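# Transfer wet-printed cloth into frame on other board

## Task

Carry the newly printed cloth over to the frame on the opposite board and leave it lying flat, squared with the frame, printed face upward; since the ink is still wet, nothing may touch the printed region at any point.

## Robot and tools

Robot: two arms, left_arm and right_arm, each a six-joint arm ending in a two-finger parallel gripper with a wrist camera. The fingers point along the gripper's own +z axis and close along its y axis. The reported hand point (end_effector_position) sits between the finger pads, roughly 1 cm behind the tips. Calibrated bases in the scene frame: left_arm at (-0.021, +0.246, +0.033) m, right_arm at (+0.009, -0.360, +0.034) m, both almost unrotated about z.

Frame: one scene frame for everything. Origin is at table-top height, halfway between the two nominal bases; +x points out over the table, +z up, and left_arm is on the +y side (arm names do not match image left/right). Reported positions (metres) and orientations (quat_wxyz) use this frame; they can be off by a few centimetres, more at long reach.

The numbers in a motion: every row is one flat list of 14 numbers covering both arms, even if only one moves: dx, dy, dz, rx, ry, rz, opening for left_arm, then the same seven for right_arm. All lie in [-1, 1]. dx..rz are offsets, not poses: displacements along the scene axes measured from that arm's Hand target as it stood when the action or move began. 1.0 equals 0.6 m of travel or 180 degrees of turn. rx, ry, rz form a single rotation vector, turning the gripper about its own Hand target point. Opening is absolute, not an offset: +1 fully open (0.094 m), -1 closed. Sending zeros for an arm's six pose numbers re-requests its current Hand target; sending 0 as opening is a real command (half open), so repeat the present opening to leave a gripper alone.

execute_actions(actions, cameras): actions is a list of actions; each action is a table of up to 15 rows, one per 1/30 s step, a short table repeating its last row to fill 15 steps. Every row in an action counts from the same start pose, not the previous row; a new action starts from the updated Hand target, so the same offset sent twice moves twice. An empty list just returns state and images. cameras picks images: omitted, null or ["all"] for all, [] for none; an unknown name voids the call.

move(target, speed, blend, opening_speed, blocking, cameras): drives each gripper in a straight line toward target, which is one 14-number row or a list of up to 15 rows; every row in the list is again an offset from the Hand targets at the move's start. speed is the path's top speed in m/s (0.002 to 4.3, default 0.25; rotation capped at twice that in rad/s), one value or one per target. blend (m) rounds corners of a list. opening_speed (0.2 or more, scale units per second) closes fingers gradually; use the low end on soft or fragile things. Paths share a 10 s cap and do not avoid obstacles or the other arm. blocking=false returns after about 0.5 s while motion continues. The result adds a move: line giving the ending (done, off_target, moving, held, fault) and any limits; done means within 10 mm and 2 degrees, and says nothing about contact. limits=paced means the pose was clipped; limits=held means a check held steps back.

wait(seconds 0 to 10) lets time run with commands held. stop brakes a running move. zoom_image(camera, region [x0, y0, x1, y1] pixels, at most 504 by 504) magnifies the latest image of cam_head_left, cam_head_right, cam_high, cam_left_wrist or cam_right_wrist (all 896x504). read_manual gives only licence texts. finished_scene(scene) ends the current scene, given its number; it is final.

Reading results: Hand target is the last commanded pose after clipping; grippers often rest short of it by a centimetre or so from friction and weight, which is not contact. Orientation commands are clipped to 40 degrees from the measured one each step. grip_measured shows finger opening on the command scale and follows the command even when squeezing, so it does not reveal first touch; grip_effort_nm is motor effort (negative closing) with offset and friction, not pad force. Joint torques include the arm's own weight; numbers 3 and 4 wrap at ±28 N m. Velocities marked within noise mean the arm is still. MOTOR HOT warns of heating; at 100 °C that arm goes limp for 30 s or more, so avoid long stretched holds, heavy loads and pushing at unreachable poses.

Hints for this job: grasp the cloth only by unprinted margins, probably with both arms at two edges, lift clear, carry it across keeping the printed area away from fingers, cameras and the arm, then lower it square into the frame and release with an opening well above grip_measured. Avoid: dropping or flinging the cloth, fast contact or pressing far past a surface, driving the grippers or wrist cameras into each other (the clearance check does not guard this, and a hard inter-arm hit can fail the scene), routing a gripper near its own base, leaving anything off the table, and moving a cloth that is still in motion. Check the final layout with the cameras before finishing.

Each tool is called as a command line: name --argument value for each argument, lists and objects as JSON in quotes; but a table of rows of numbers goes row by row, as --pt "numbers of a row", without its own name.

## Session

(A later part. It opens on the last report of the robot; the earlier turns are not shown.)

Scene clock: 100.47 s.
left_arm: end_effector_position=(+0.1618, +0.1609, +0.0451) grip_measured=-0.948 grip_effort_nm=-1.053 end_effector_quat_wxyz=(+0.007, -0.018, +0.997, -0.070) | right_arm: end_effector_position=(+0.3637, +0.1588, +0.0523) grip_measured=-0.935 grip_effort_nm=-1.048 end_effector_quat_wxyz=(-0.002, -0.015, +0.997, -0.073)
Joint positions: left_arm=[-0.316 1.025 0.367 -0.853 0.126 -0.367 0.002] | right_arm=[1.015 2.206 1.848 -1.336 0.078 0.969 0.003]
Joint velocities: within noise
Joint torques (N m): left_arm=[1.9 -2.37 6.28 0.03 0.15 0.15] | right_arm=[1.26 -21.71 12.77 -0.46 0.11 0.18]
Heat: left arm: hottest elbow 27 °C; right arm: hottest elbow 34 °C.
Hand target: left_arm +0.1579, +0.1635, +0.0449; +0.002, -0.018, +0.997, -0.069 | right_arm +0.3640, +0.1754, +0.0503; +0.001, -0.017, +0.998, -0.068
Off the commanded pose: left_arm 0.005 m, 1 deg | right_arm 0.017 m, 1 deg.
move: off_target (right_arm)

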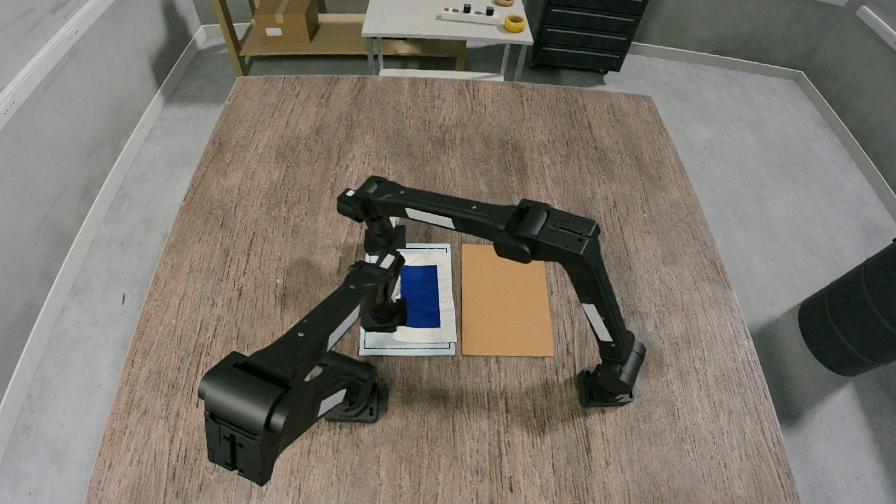

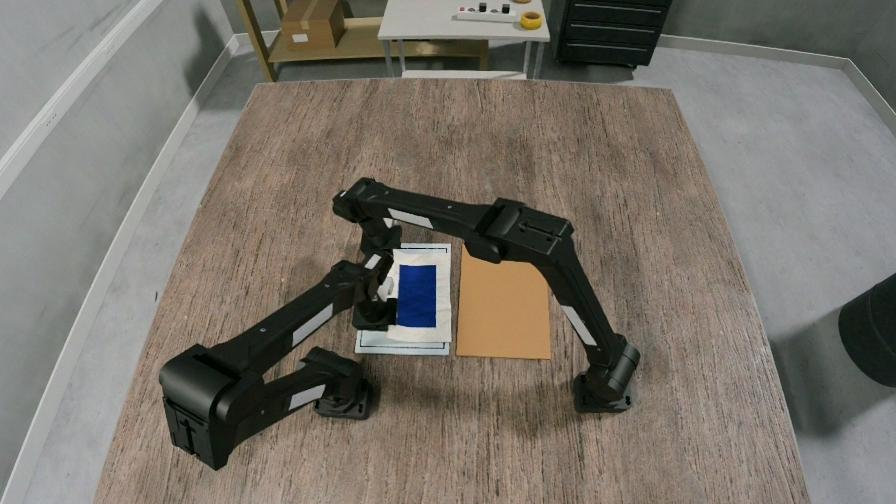

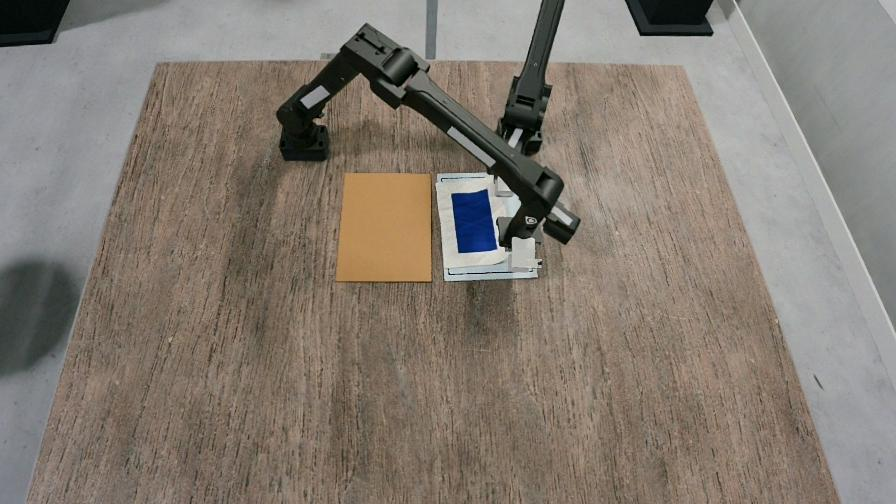

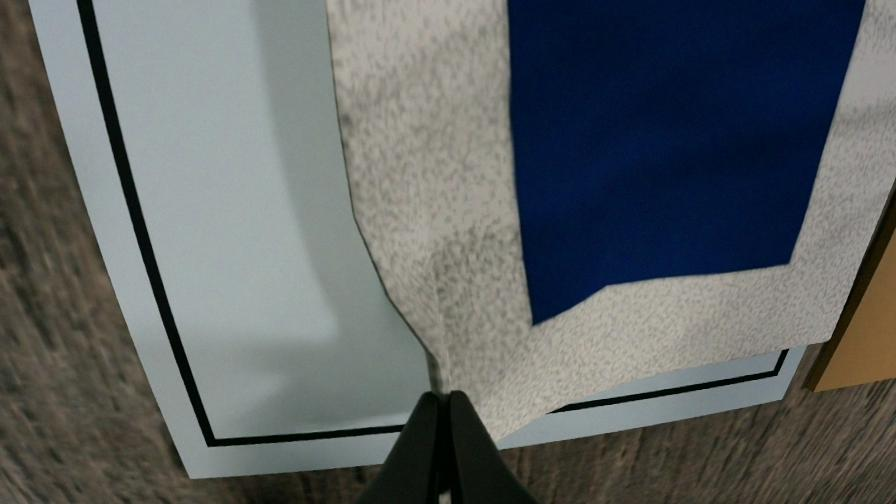

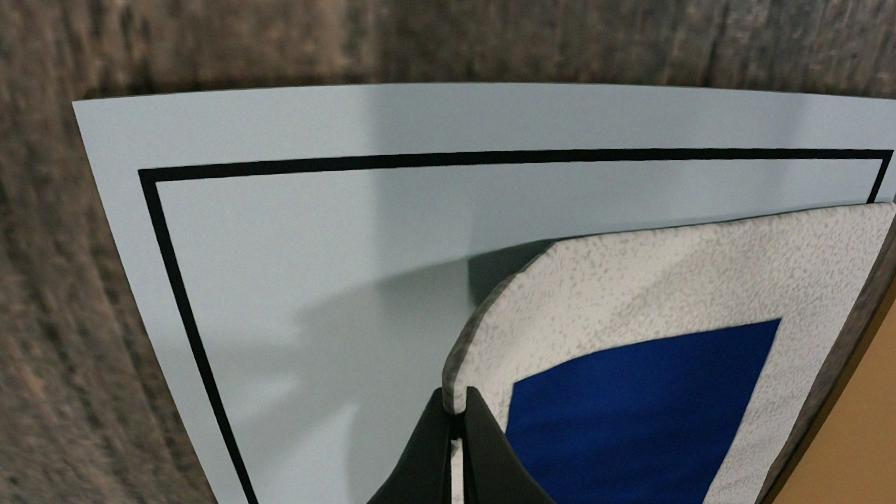

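move --target '[-0.0007, 0.0368, -0.0148, 0, 0, 0, -1, 0, 0.0237, -0.0155, 0, 0, 0, -1]' --speed 0.05

zoom_image --camera "cam_high" --region '[400, 160, 570, 300]'

Scene clock: 103.83 s.
left_arm: end_effector_position=(+0.1587, +0.1841, +0.0376) grip_measured=-0.948 grip_effort_nm=-1.053 end_effector_quat_wxyz=(+0.003, -0.018, +0.998, -0.068) | right_arm: end_effector_position=(+0.3646, +0.1732, +0.0434) grip_measured=-0.935 grip_effort_nm=-1.048 end_effector_quat_wxyz=(-0.002, -0.014, +0.997, -0.073)
Joint positions: left_arm=[-0.2 1.025 0.343 -0.853 0.131 -0.251 0.002] | right_arm=[1.026 2.249 1.902 -1.347 0.076 0.981 0.003]
Joint velocities: within noise
Joint torques (N m): left_arm=[1.61 -2.32 6.11 0.58 0.18 0.14] | right_arm=[1.2 -22.53 12.75 -0.5 0.11 0.16]
Heat: left arm: hottest elbow 27 °C; right arm: hottest elbow 35 °C.
Hand target: left_arm +0.1576, +0.1855, +0.0361; +0.002, -0.017, +0.997, -0.069 | right_arm +0.3642, +0.1897, +0.0413; +0.001, -0.017, +0.998, -0.068
Off the commanded pose: left_arm 0.002 m, 0 deg | right_arm 0.017 m, 1 deg.
move: off_target (right_arm)

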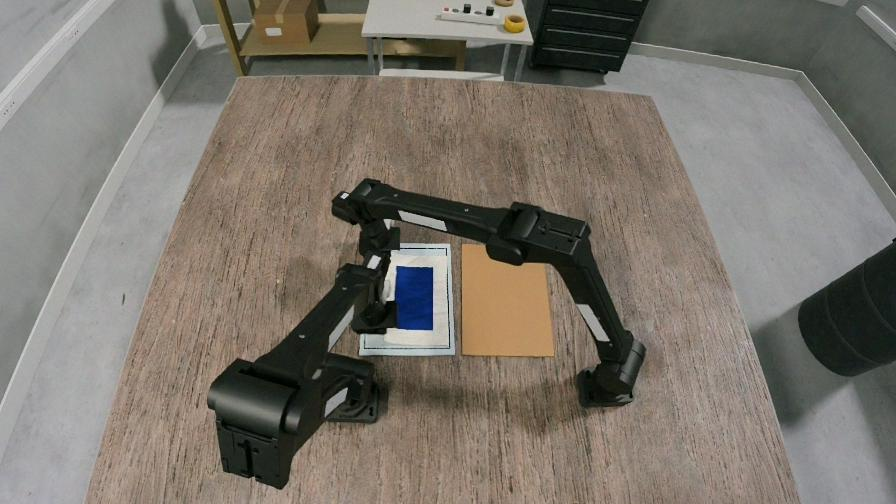

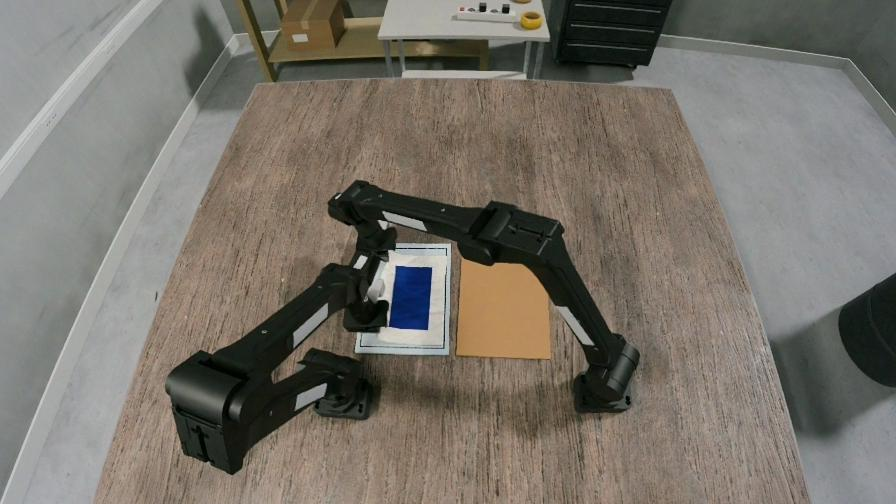

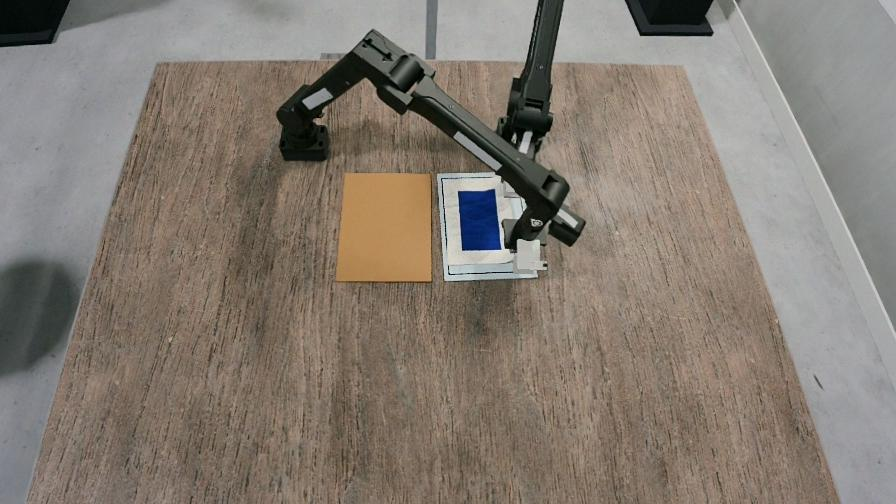

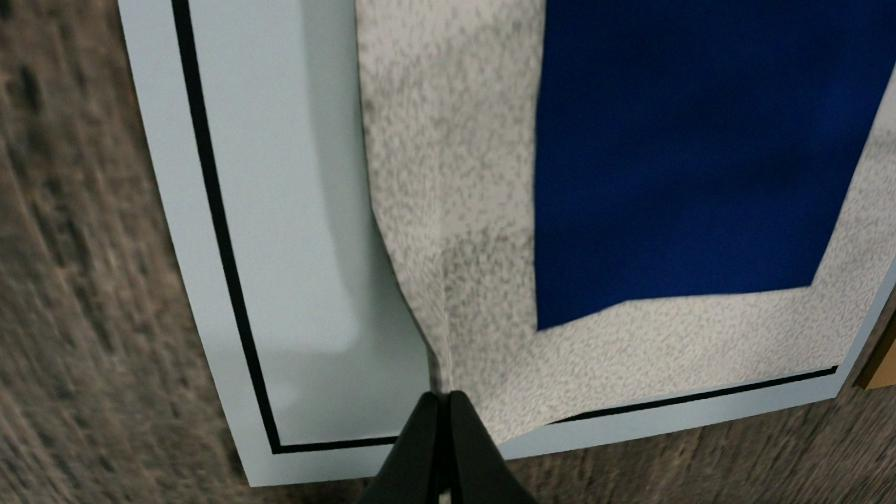

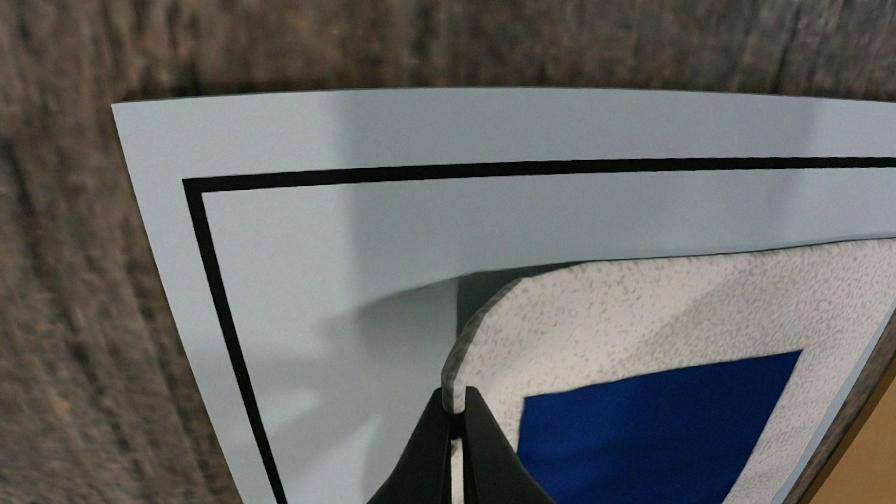

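Scaled by 2.965 from the camera's 896x504 image, which has a finer 1280x720 frame.

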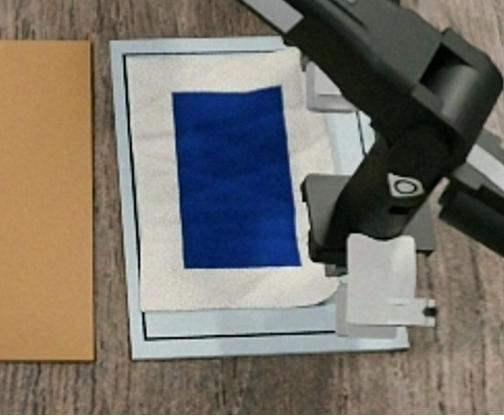

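move --target '[0.0273, 0.008, 0, 0, 0, 0, -1, 0.0305, 0.015, 0, 0, 0, 0, -1]' --speed 0.04 --cameras '["cam_high", "cam_left_wrist", "cam_right_wrist"]'

zoom_image --camera "cam_high" --region '[400, 160, 570, 300]'

Scene clock: 107.17 s.
left_arm: end_effector_position=(+0.1575, +0.1920, +0.0296) grip_measured=-0.948 grip_effort_nm=-1.053 end_effector_quat_wxyz=(-0.013, -0.019, +0.998, -0.065) | right_arm: end_effector_position=(+0.3740, +0.1880, +0.0435) grip_measured=-0.935 grip_effort_nm=-1.043 end_effector_quat_wxyz=(-0.002, -0.014, +0.997, -0.073)
Joint positions: left_arm=[-0.16 1.074 0.343 -0.842 0.132 -0.209 0.002] | right_arm=[1.026 2.301 1.995 -1.39 0.076 0.981 0.003]
Joint velocities: within noise
Joint torques (N m): left_arm=[1.67 -1.32 8.23 1.02 0.2 0.16] | right_arm=[-0.15 -22.89 13.05 -0.62 0.24 -0.01]
Heat: left arm: hottest elbow 27 °C; right arm: hottest elbow 35 °C.
Hand target: left_arm +0.1739, +0.1903, +0.0361; +0.002, -0.017, +0.997, -0.069 | right_arm +0.3824, +0.1986, +0.0411; +0.001, -0.017, +0.998, -0.068
Off the commanded pose: left_arm 0.018 m, 2 deg | right_arm 0.014 m, 1 deg.
move: off_target (left_arm, right_arm)
Images, in order (width x height): cam_high 896x504, cam_left_wrist 896x504, cam_right_wrist 896x504.

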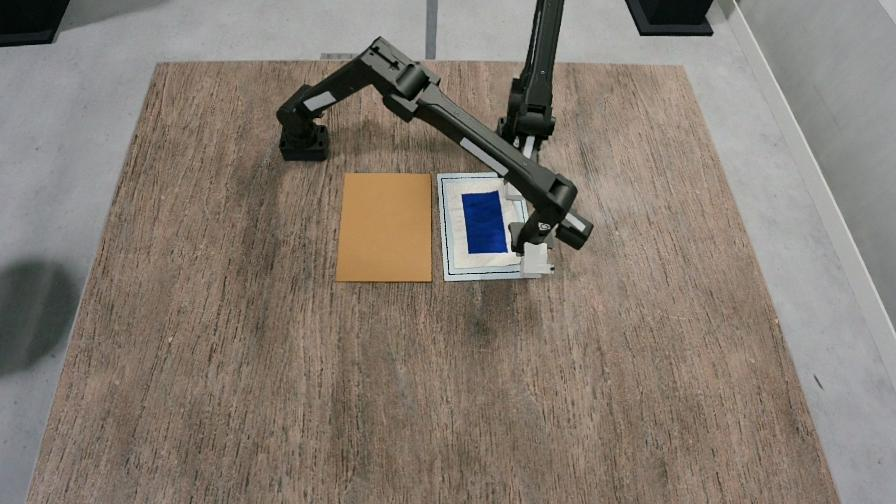

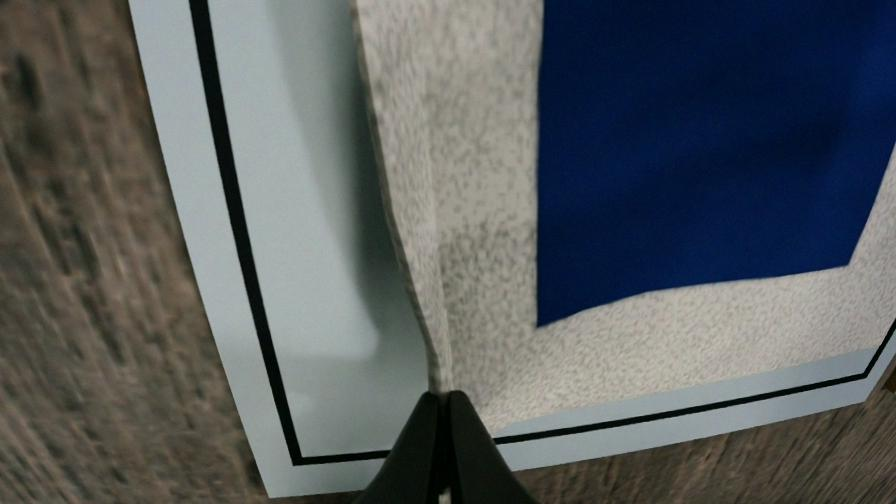

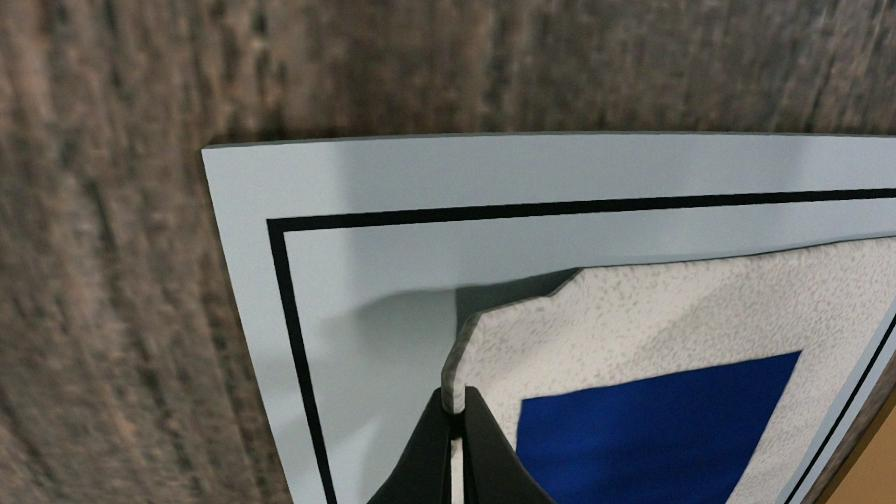

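Scaled by 2.965 from the camera's 896x504 image, which has a finer 1280x720 frame.

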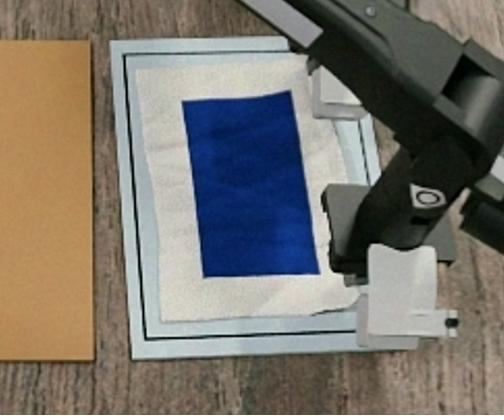

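move --target '[-0.0232, 0.0078, -0.0235, 0, 0, 0, -1, 0, 0, -0.0252, 0, 0, 0, -1]' --speed 0.03 --cameras '["cam_high", "cam_left_wrist", "cam_right_wrist"]'

zoom_image --camera "cam_high" --region '[400, 160, 570, 300]'

Scene clock: 113.90 s.
left_arm: end_effector_position=(+0.1616, +0.1936, +0.0254) grip_measured=-0.948 grip_effort_nm=-1.053 end_effector_quat_wxyz=(+0.002, -0.018, +0.998, -0.068) | right_arm: end_effector_position=(+0.3741, +0.1881, +0.0333) grip_measured=-0.935 grip_effort_nm=-1.048 end_effector_quat_wxyz=(-0.004, -0.014, +0.997, -0.076)
Joint positions: left_arm=[-0.147 1.074 0.328 -0.796 0.133 -0.196 0.002] | right_arm=[1.026 2.316 1.995 -1.381 0.076 0.981 0.003]
Joint velocities: within noise
Joint torques (N m): left_arm=[1.26 -1.85 5.34 0.75 0.15 0.11] | right_arm=[-0.62 -23.12 11.85 0.2 0.22 0.03]
Heat: left arm: hottest elbow 28 °C; right arm: hottest elbow 35 °C.
Hand target: left_arm +0.1601, +0.1951, +0.0220; +0.002, -0.018, +0.997, -0.069 | right_arm +0.3824, +0.1986, +0.0260; +0.001, -0.017, +0.998, -0.068
Off the commanded pose: left_arm 0.004 m, 0 deg | right_arm 0.015 m, 1 deg.
move: off_target (right_arm)
Images, in order (width x height): cam_high 896x504, cam_left_wrist 896x504, cam_right_wrist 896x504.

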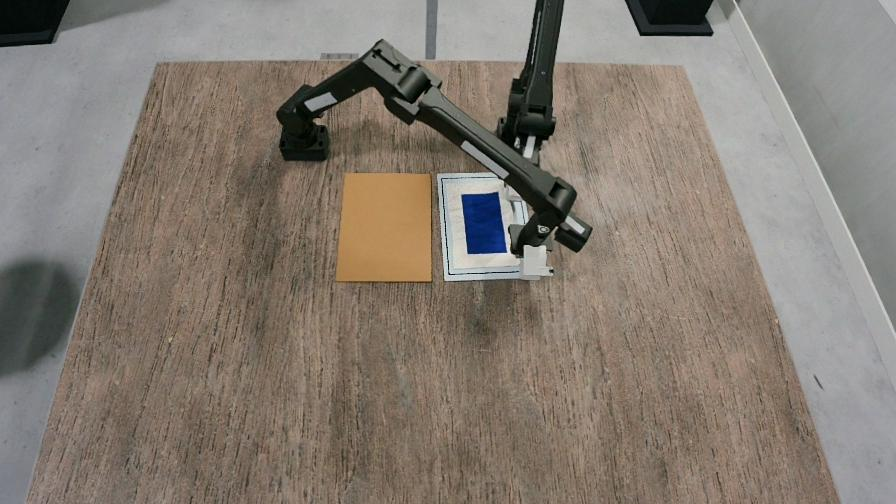

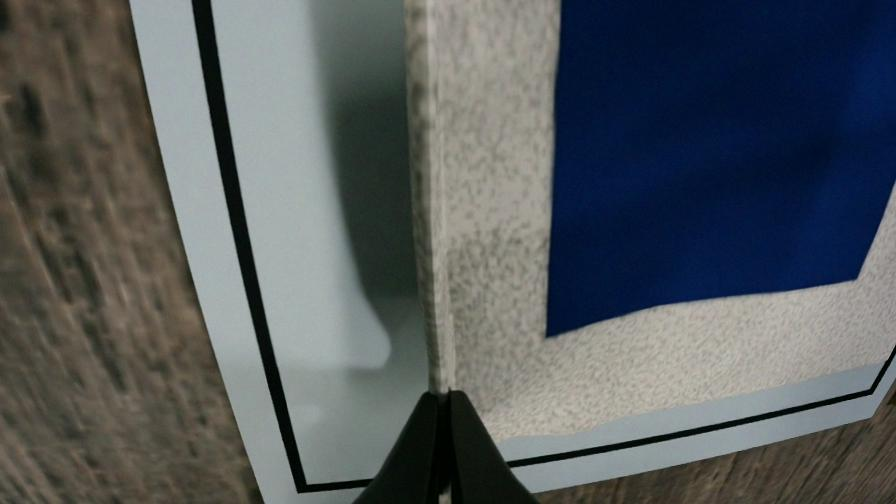

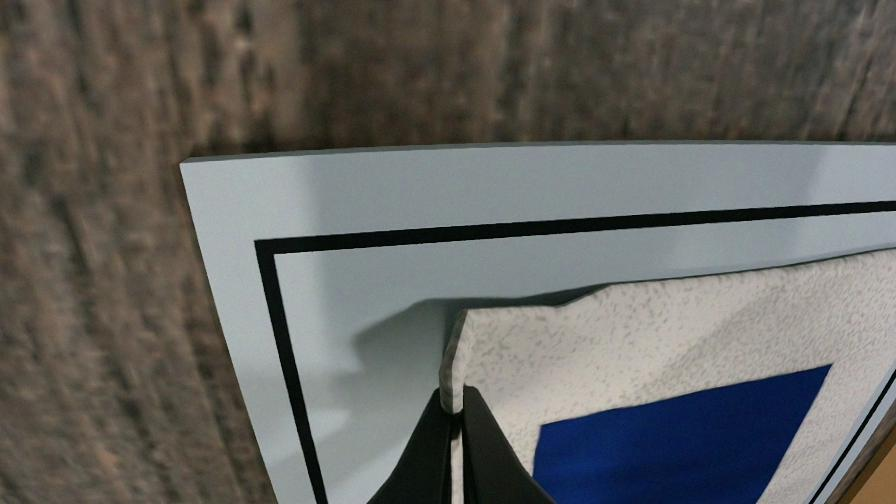

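Scaled by 2.965 from the camera's 896x504 image, which has a finer 1280x720 frame.

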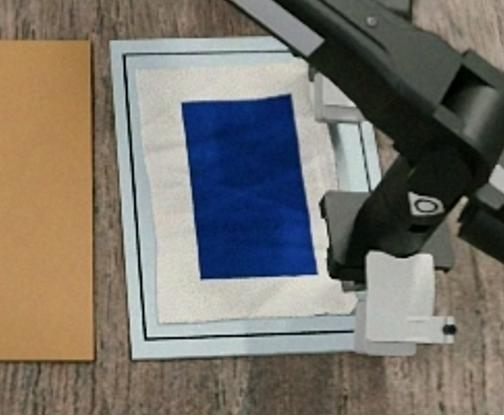

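move --target '[0, 0.0083, -0.011, 0, 0, 0, -1, 0, 0, -0.0105, 0, 0, 0, -1]' --speed 0.03 --cameras '["cam_high", "cam_left_wrist", "cam_right_wrist"]'

zoom_image --camera "cam_high" --region '[400, 160, 570, 300]'

Scene clock: 115.37 s.
left_arm: end_effector_position=(+0.1622, +0.1986, +0.0200) grip_measured=-0.948 grip_effort_nm=-1.053 end_effector_quat_wxyz=(+0.004, -0.019, +0.997, -0.068) | right_arm: end_effector_position=(+0.3752, +0.1899, +0.0313) grip_measured=-0.935 grip_effort_nm=-1.048 end_effector_quat_wxyz=(-0.002, -0.014, +0.997, -0.073)
Joint positions: left_arm=[-0.119 1.091 0.318 -0.768 0.134 -0.17 0.002] | right_arm=[1.026 2.319 1.995 -1.371 0.076 0.981 0.003]
Joint velocities: within noise
Joint torques (N m): left_arm=[1.44 -0.73 4.94 1.06 0.14 0.12] | right_arm=[-0.15 -22.71 11.47 0.34 0.21 0.01]
Heat: left arm: hottest elbow 28 °C; right arm: hottest elbow 35 °C.
Hand target: left_arm +0.1601, +0.2000, +0.0154; +0.002, -0.018, +0.997, -0.069 | right_arm +0.3825, +0.1987, +0.0198; +0.001, -0.017, +0.998, -0.068
Off the commanded pose: left_arm 0.005 m, 0 deg | right_arm 0.016 m, 1 deg.
move: off_target (right_arm)
Images, in order (width x height): cam_high 896x504, cam_left_wrist 896x504, cam_right_wrist 896x504.

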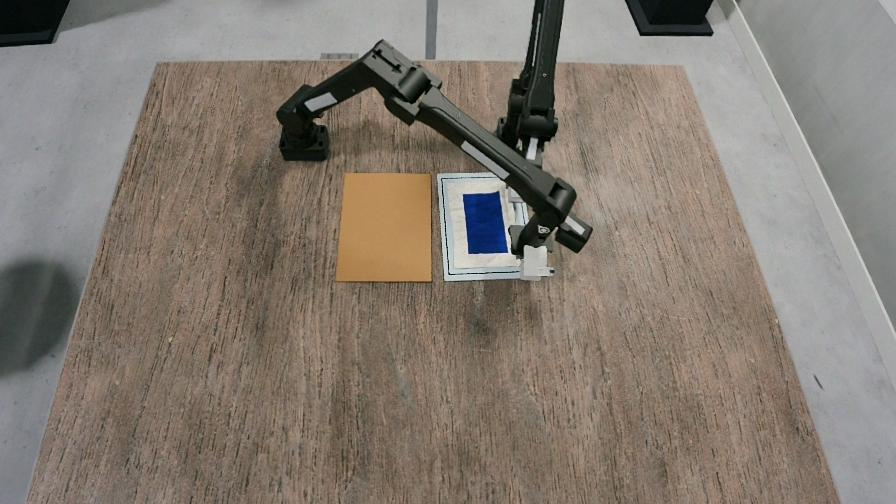

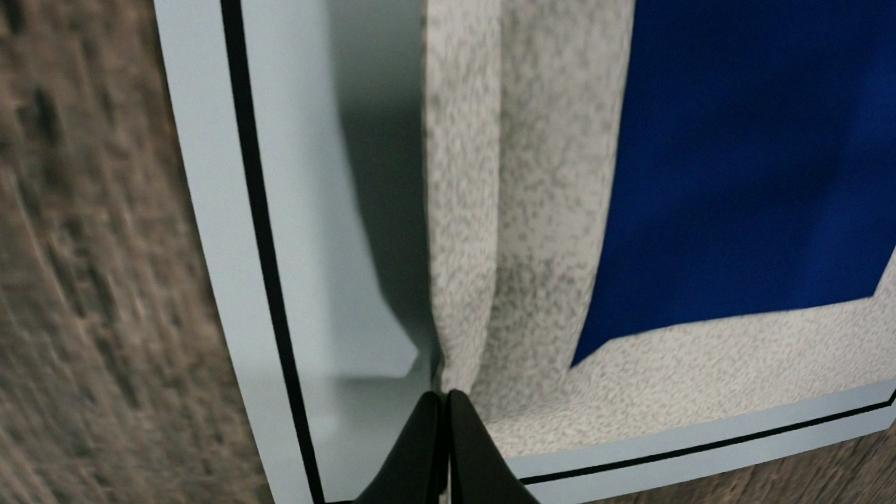

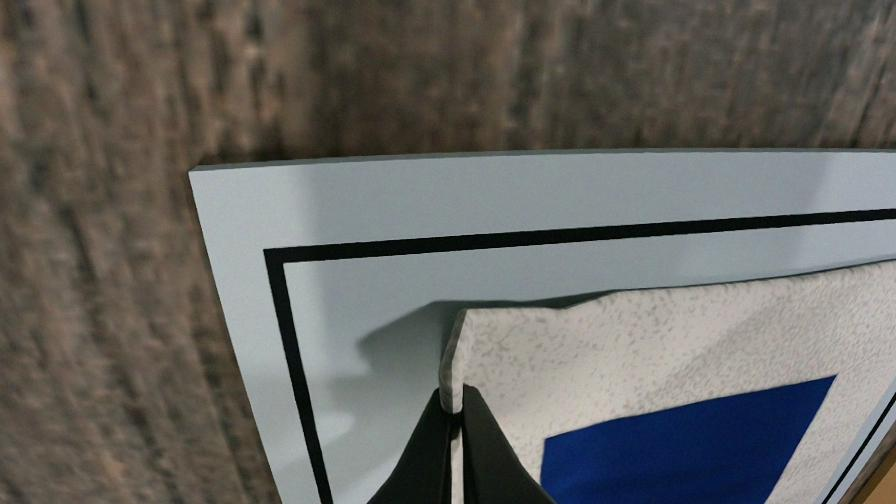

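Scaled by 2.965 from the camera's 896x504 image, which has a finer 1280x720 frame.

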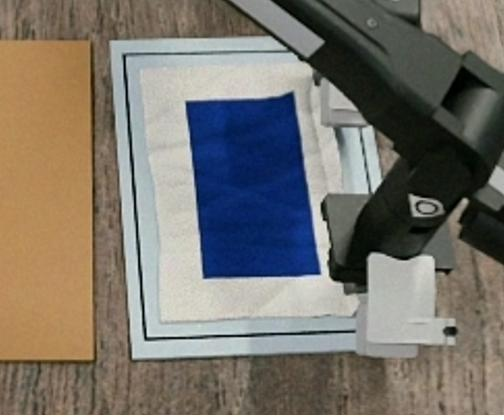

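move --target '[0, 0, 0, 0, 0, 0, -1, 0, 0.002, -0.0155, 0, 0, 0, -1]' --speed 0.03 --cameras '["cam_left_wrist", "cam_right_wrist"]'

zoom_image --camera "cam_right_wrist" --region '[380, 260, 660, 500]'

zoom_image --camera "cam_left_wrist" --region '[360, 200, 700, 500]'

Scene clock: 117.80 s.
left_arm: end_effector_position=(+0.1623, +0.1986, +0.0199) grip_measured=-0.948 grip_effort_nm=-1.057 end_effector_quat_wxyz=(+0.005, -0.018, +0.997, -0.068) | right_arm: end_effector_position=(+0.3764, +0.1917, +0.0305) grip_measured=-0.935 grip_effort_nm=-1.053 end_effector_quat_wxyz=(+0.000, -0.014, +0.998, -0.069)
Joint positions: left_arm=[-0.119 1.091 0.318 -0.768 0.134 -0.169 0.002] | right_arm=[1.026 2.32 1.995 -1.361 0.076 0.981 0.003]
Joint velocities: within noise
Joint torques (N m): left_arm=[1.2 -0.97 5.16 1.13 0.17 0.12] | right_arm=[-0.21 -21.95 11.19 0.47 0.23 0.06]
Heat: left arm: hottest elbow 28 °C; right arm: hottest elbow 35 °C.
Hand target: left_arm +0.1601, +0.2000, +0.0154; +0.002, -0.017, +0.997, -0.069 | right_arm +0.3825, +0.1998, +0.0104; +0.001, -0.017, +0.998, -0.068
Off the commanded pose: left_arm 0.005 m, 0 deg | right_arm 0.022 m, 0 deg.
move: off_target (right_arm)
Images, in order (width x height): cam_left_wrist 896x504, cam_right_wrist 896x504.

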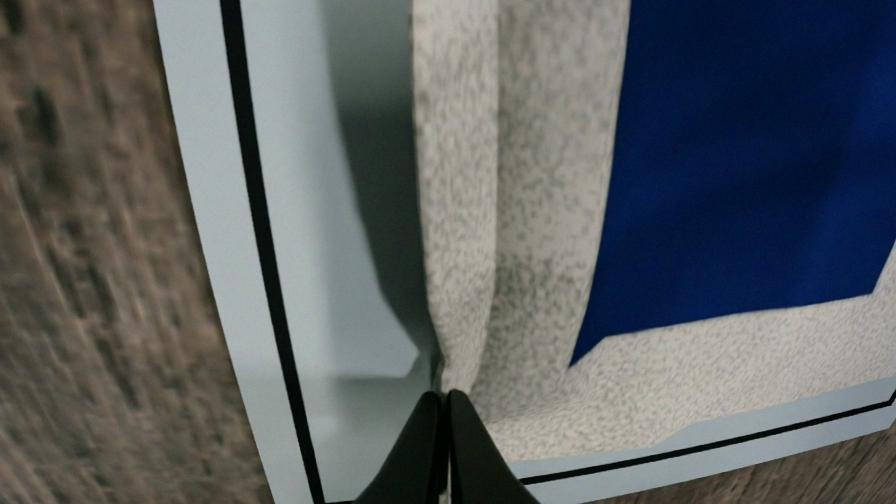

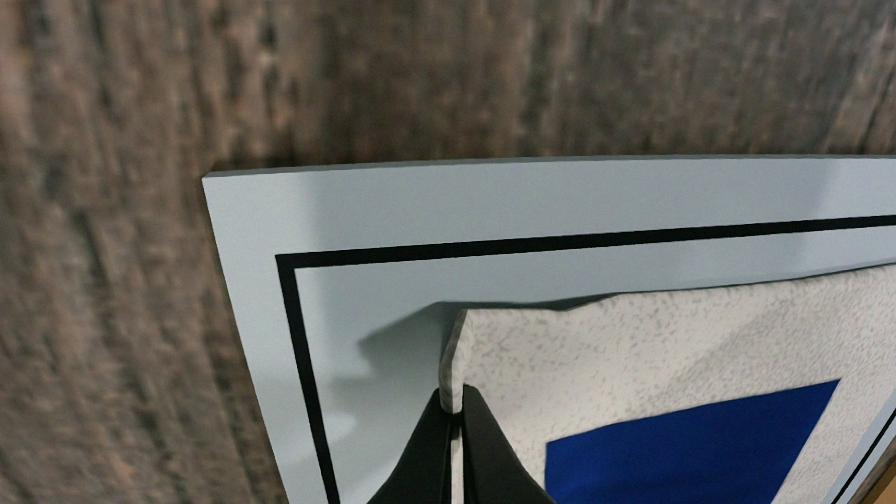

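Scaled by 1.800 from the camera's 896x504 image, which has a finer 1280x720 frame.

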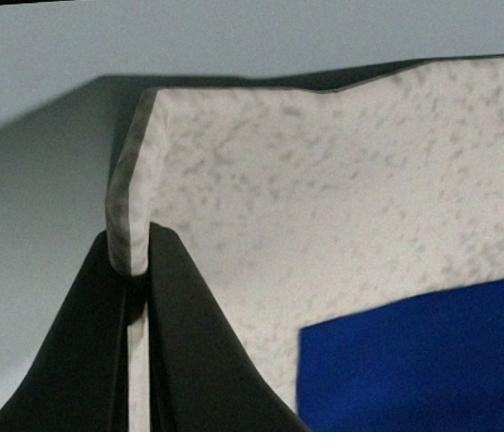

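Scaled by 1.482 from the camera's 896x504 image, which has a finer 1280x720 frame.

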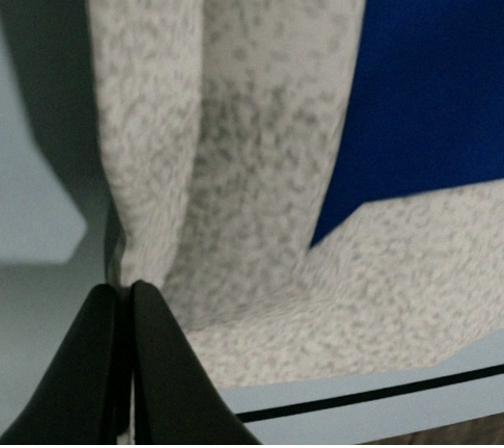

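move --target '[0.003, -0.002, 0.010, 0, 0, 0, -1, 0, -0.003, 0.034, 0, 0, 0, -1]' --speed 0.03 --cameras '[]'

move --target '[0, 0, 0, 0, 0, 0, -0.7, 0, 0, 0, 0, 0, 0, -0.7]' --opening_speed 0.25

zoom_image --camera "cam_right_wrist" --region '[380, 260, 660, 500]'

zoom_image --camera "cam_left_wrist" --region '[360, 200, 700, 500]'

Scene clock: 120.90 s.
left_arm: end_effector_position=(+0.1623, +0.1986, +0.0199) grip_measured=-0.948 grip_effort_nm=-1.053 end_effector_quat_wxyz=(+0.005, -0.018, +0.997, -0.068) | right_arm: end_effector_position=(+0.3754, +0.1903, +0.0307) grip_measured=-0.935 grip_effort_nm=-1.048 end_effector_quat_wxyz=(-0.002, -0.014, +0.997, -0.072)
Joint positions: left_arm=[-0.119 1.091 0.318 -0.768 0.134 -0.169 0.002] | right_arm=[1.026 2.32 1.995 -1.369 0.076 0.98 0.003]
Joint velocities: within noise
Joint torques (N m): left_arm=[1.61 -2.43 6.23 -0.13 0.2 0.1] | right_arm=[-0.15 -23.77 12.23 -0.43 0.25 0.05]
Heat: left arm: hottest elbow 28 °C; right arm: hottest elbow 35 °C.
Hand target: left_arm +0.1620, +0.1988, +0.0214; +0.002, -0.017, +0.997, -0.069 | right_arm +0.3825, +0.1980, +0.0308; +0.001, -0.017, +0.998, -0.068
Off the commanded pose: left_arm 0.002 m, 0 deg | right_arm 0.010 m, 1 deg.
move: done
No camera images: "cameras" was empty.

Scene clock: 122.40 s.
left_arm: end_effector_position=(+0.1623, +0.1986, +0.0199) grip_measured=-0.703 grip_effort_nm=0.071 end_effector_quat_wxyz=(+0.005, -0.018, +0.997, -0.068) | right_arm: end_effector_position=(+0.3754, +0.1903, +0.0307) grip_measured=-0.702 grip_effort_nm=0.071 end_effector_quat_wxyz=(-0.002, -0.014, +0.997, -0.072)
Joint positions: left_arm=[-0.119 1.091 0.318 -0.768 0.134 -0.169 0.014] | right_arm=[1.026 2.32 1.995 -1.369 0.076 0.98 0.014]
Joint velocities: within noise
Joint torques (N m): left_arm=[0.97 -2.2 6.01 -0.09 0.15 0.07] | right_arm=[-0.56 -23.77 12.07 -0.55 0.26 0.04]
Heat: left arm: hottest elbow 28 °C; right arm: hottest elbow 35 °C.
Hand target: left_arm +0.1620, +0.1988, +0.0214; +0.002, -0.017, +0.997, -0.069 | right_arm +0.3825, +0.1980, +0.0308; +0.001, -0.017, +0.998, -0.068
Off the commanded pose: left_arm 0.002 m, 0 deg | right_arm 0.010 m, 1 deg.
move: done

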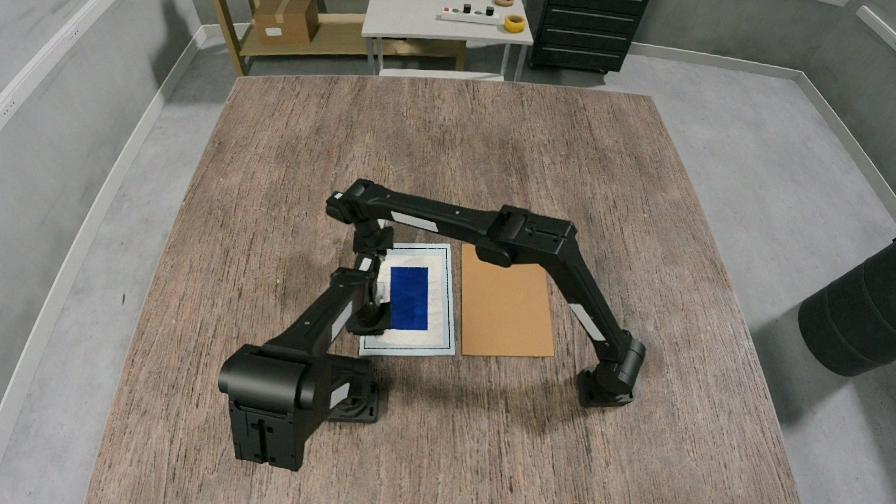

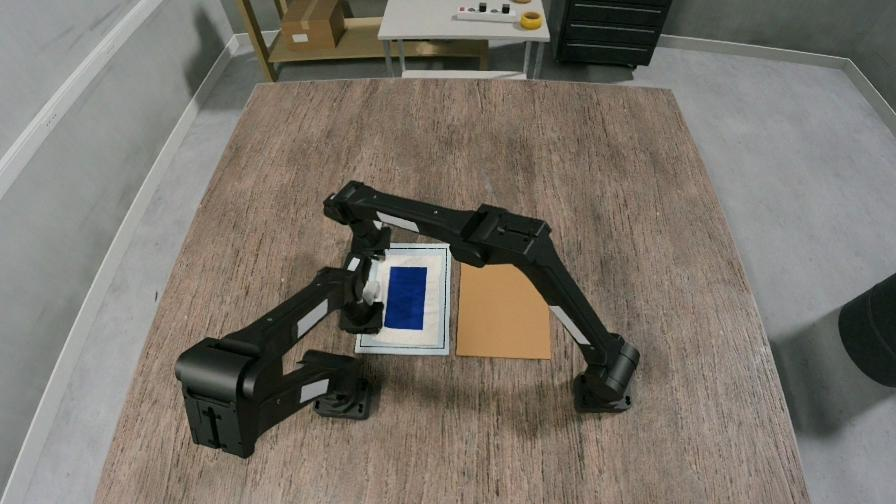

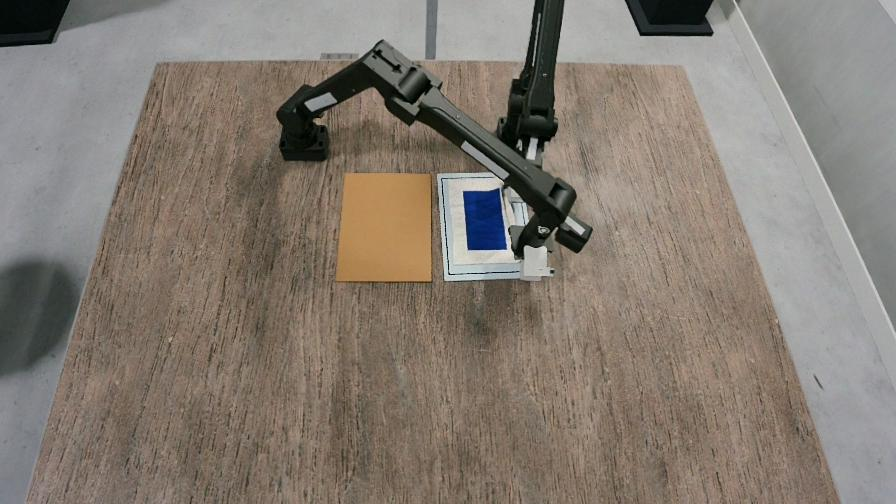

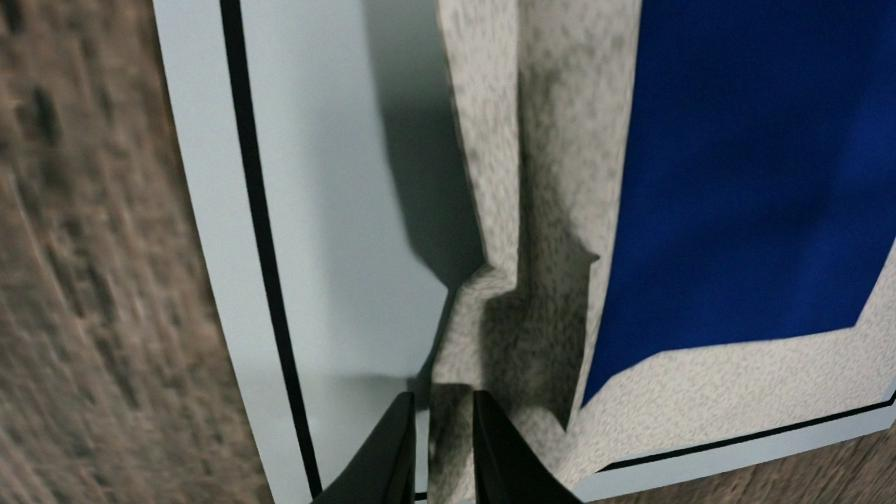

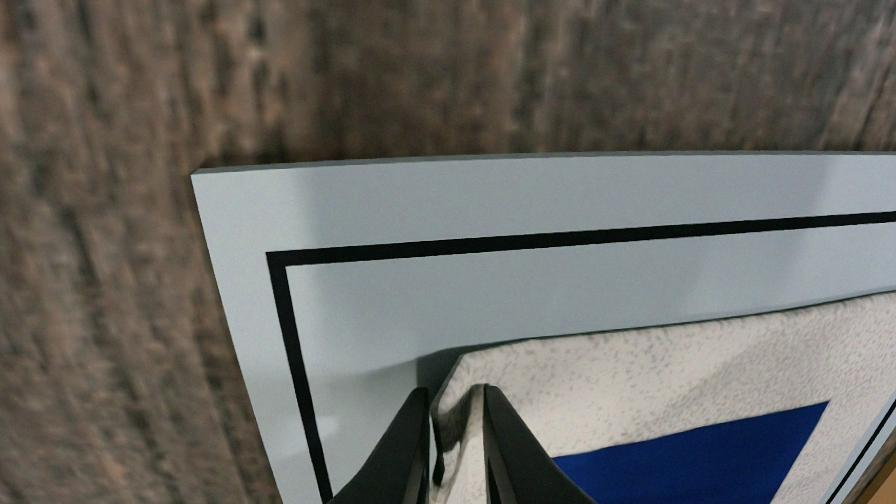

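Scaled by 1.800 from the camera's 896x504 image, which has a finer 1280x720 frame.

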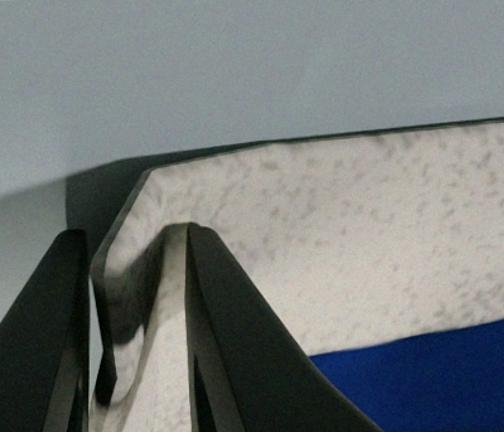

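Scaled by 1.482 from the camera's 896x504 image, which has a finer 1280x720 frame.

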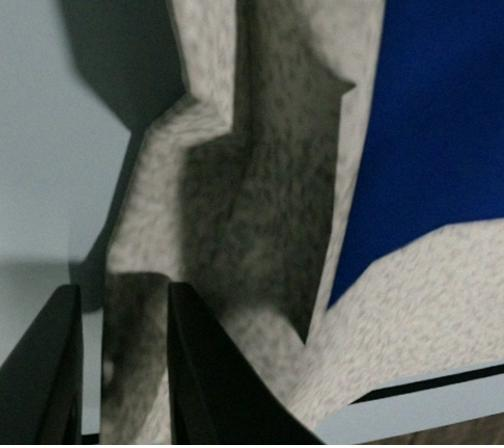

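wait --seconds 2 --cameras '["cam_left_wrist", "cam_right_wrist"]'

Scene clock: 124.87 s.
left_arm: end_effector_position=(+0.1623, +0.1986, +0.0199) grip_measured=-0.702 grip_effort_nm=0.071 end_effector_quat_wxyz=(+0.005, -0.018, +0.997, -0.068) | right_arm: end_effector_position=(+0.3754, +0.1903, +0.0307) grip_measured=-0.702 grip_effort_nm=0.076 end_effector_quat_wxyz=(-0.002, -0.014, +0.997, -0.072)
Joint positions: left_arm=[-0.119 1.091 0.318 -0.768 0.134 -0.169 0.014] | right_arm=[1.026 2.32 1.995 -1.369 0.076 0.98 0.014]
Joint velocities: within noise
Joint torques (N m): left_arm=[0.73 -1.38 6.23 -0.03 0.18 0.1] | right_arm=[-0.56 -24.06 12.19 -0.4 0.2 0.05]
Heat: left arm: hottest elbow 28 °C; right arm: hottest elbow 35 °C.
Hand target: left_arm +0.1620, +0.1988, +0.0214; +0.002, -0.017, +0.997, -0.069 | right_arm +0.3825, +0.1980, +0.0308; +0.001, -0.017, +0.998, -0.068
Tool commands: left_gripper/opening=-0.7 right_gripper/opening=-0.7
Off the commanded pose: left_arm 0.002 m, 0 deg | right_arm 0.010 m, 1 deg.
wait: 2.00 s; at rest from the start
Images, in order (width x height): cam_left_wrist 896x504, cam_right_wrist 896x504.

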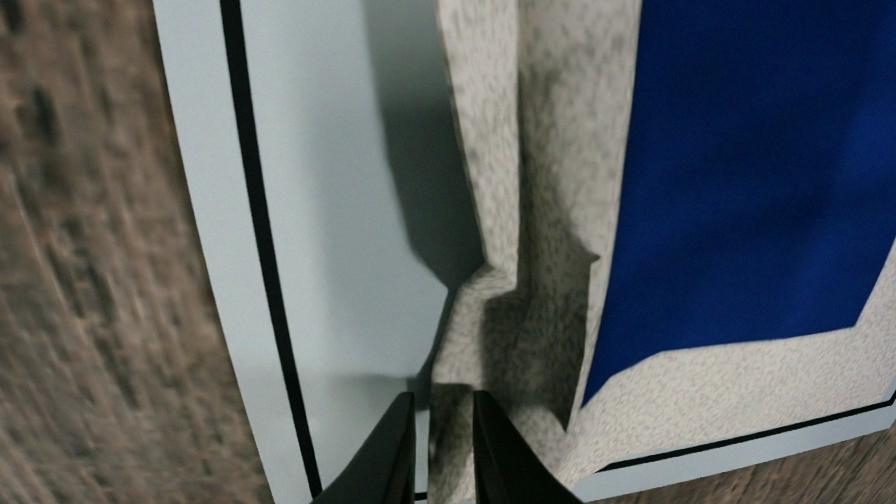

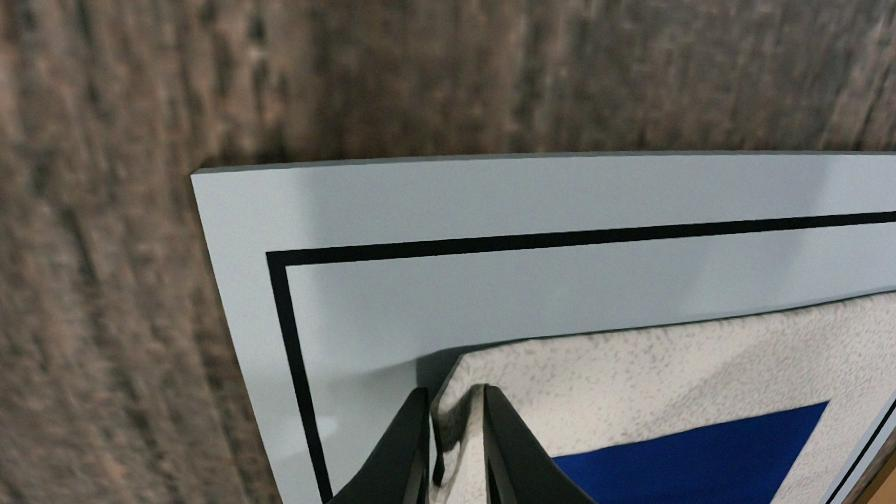

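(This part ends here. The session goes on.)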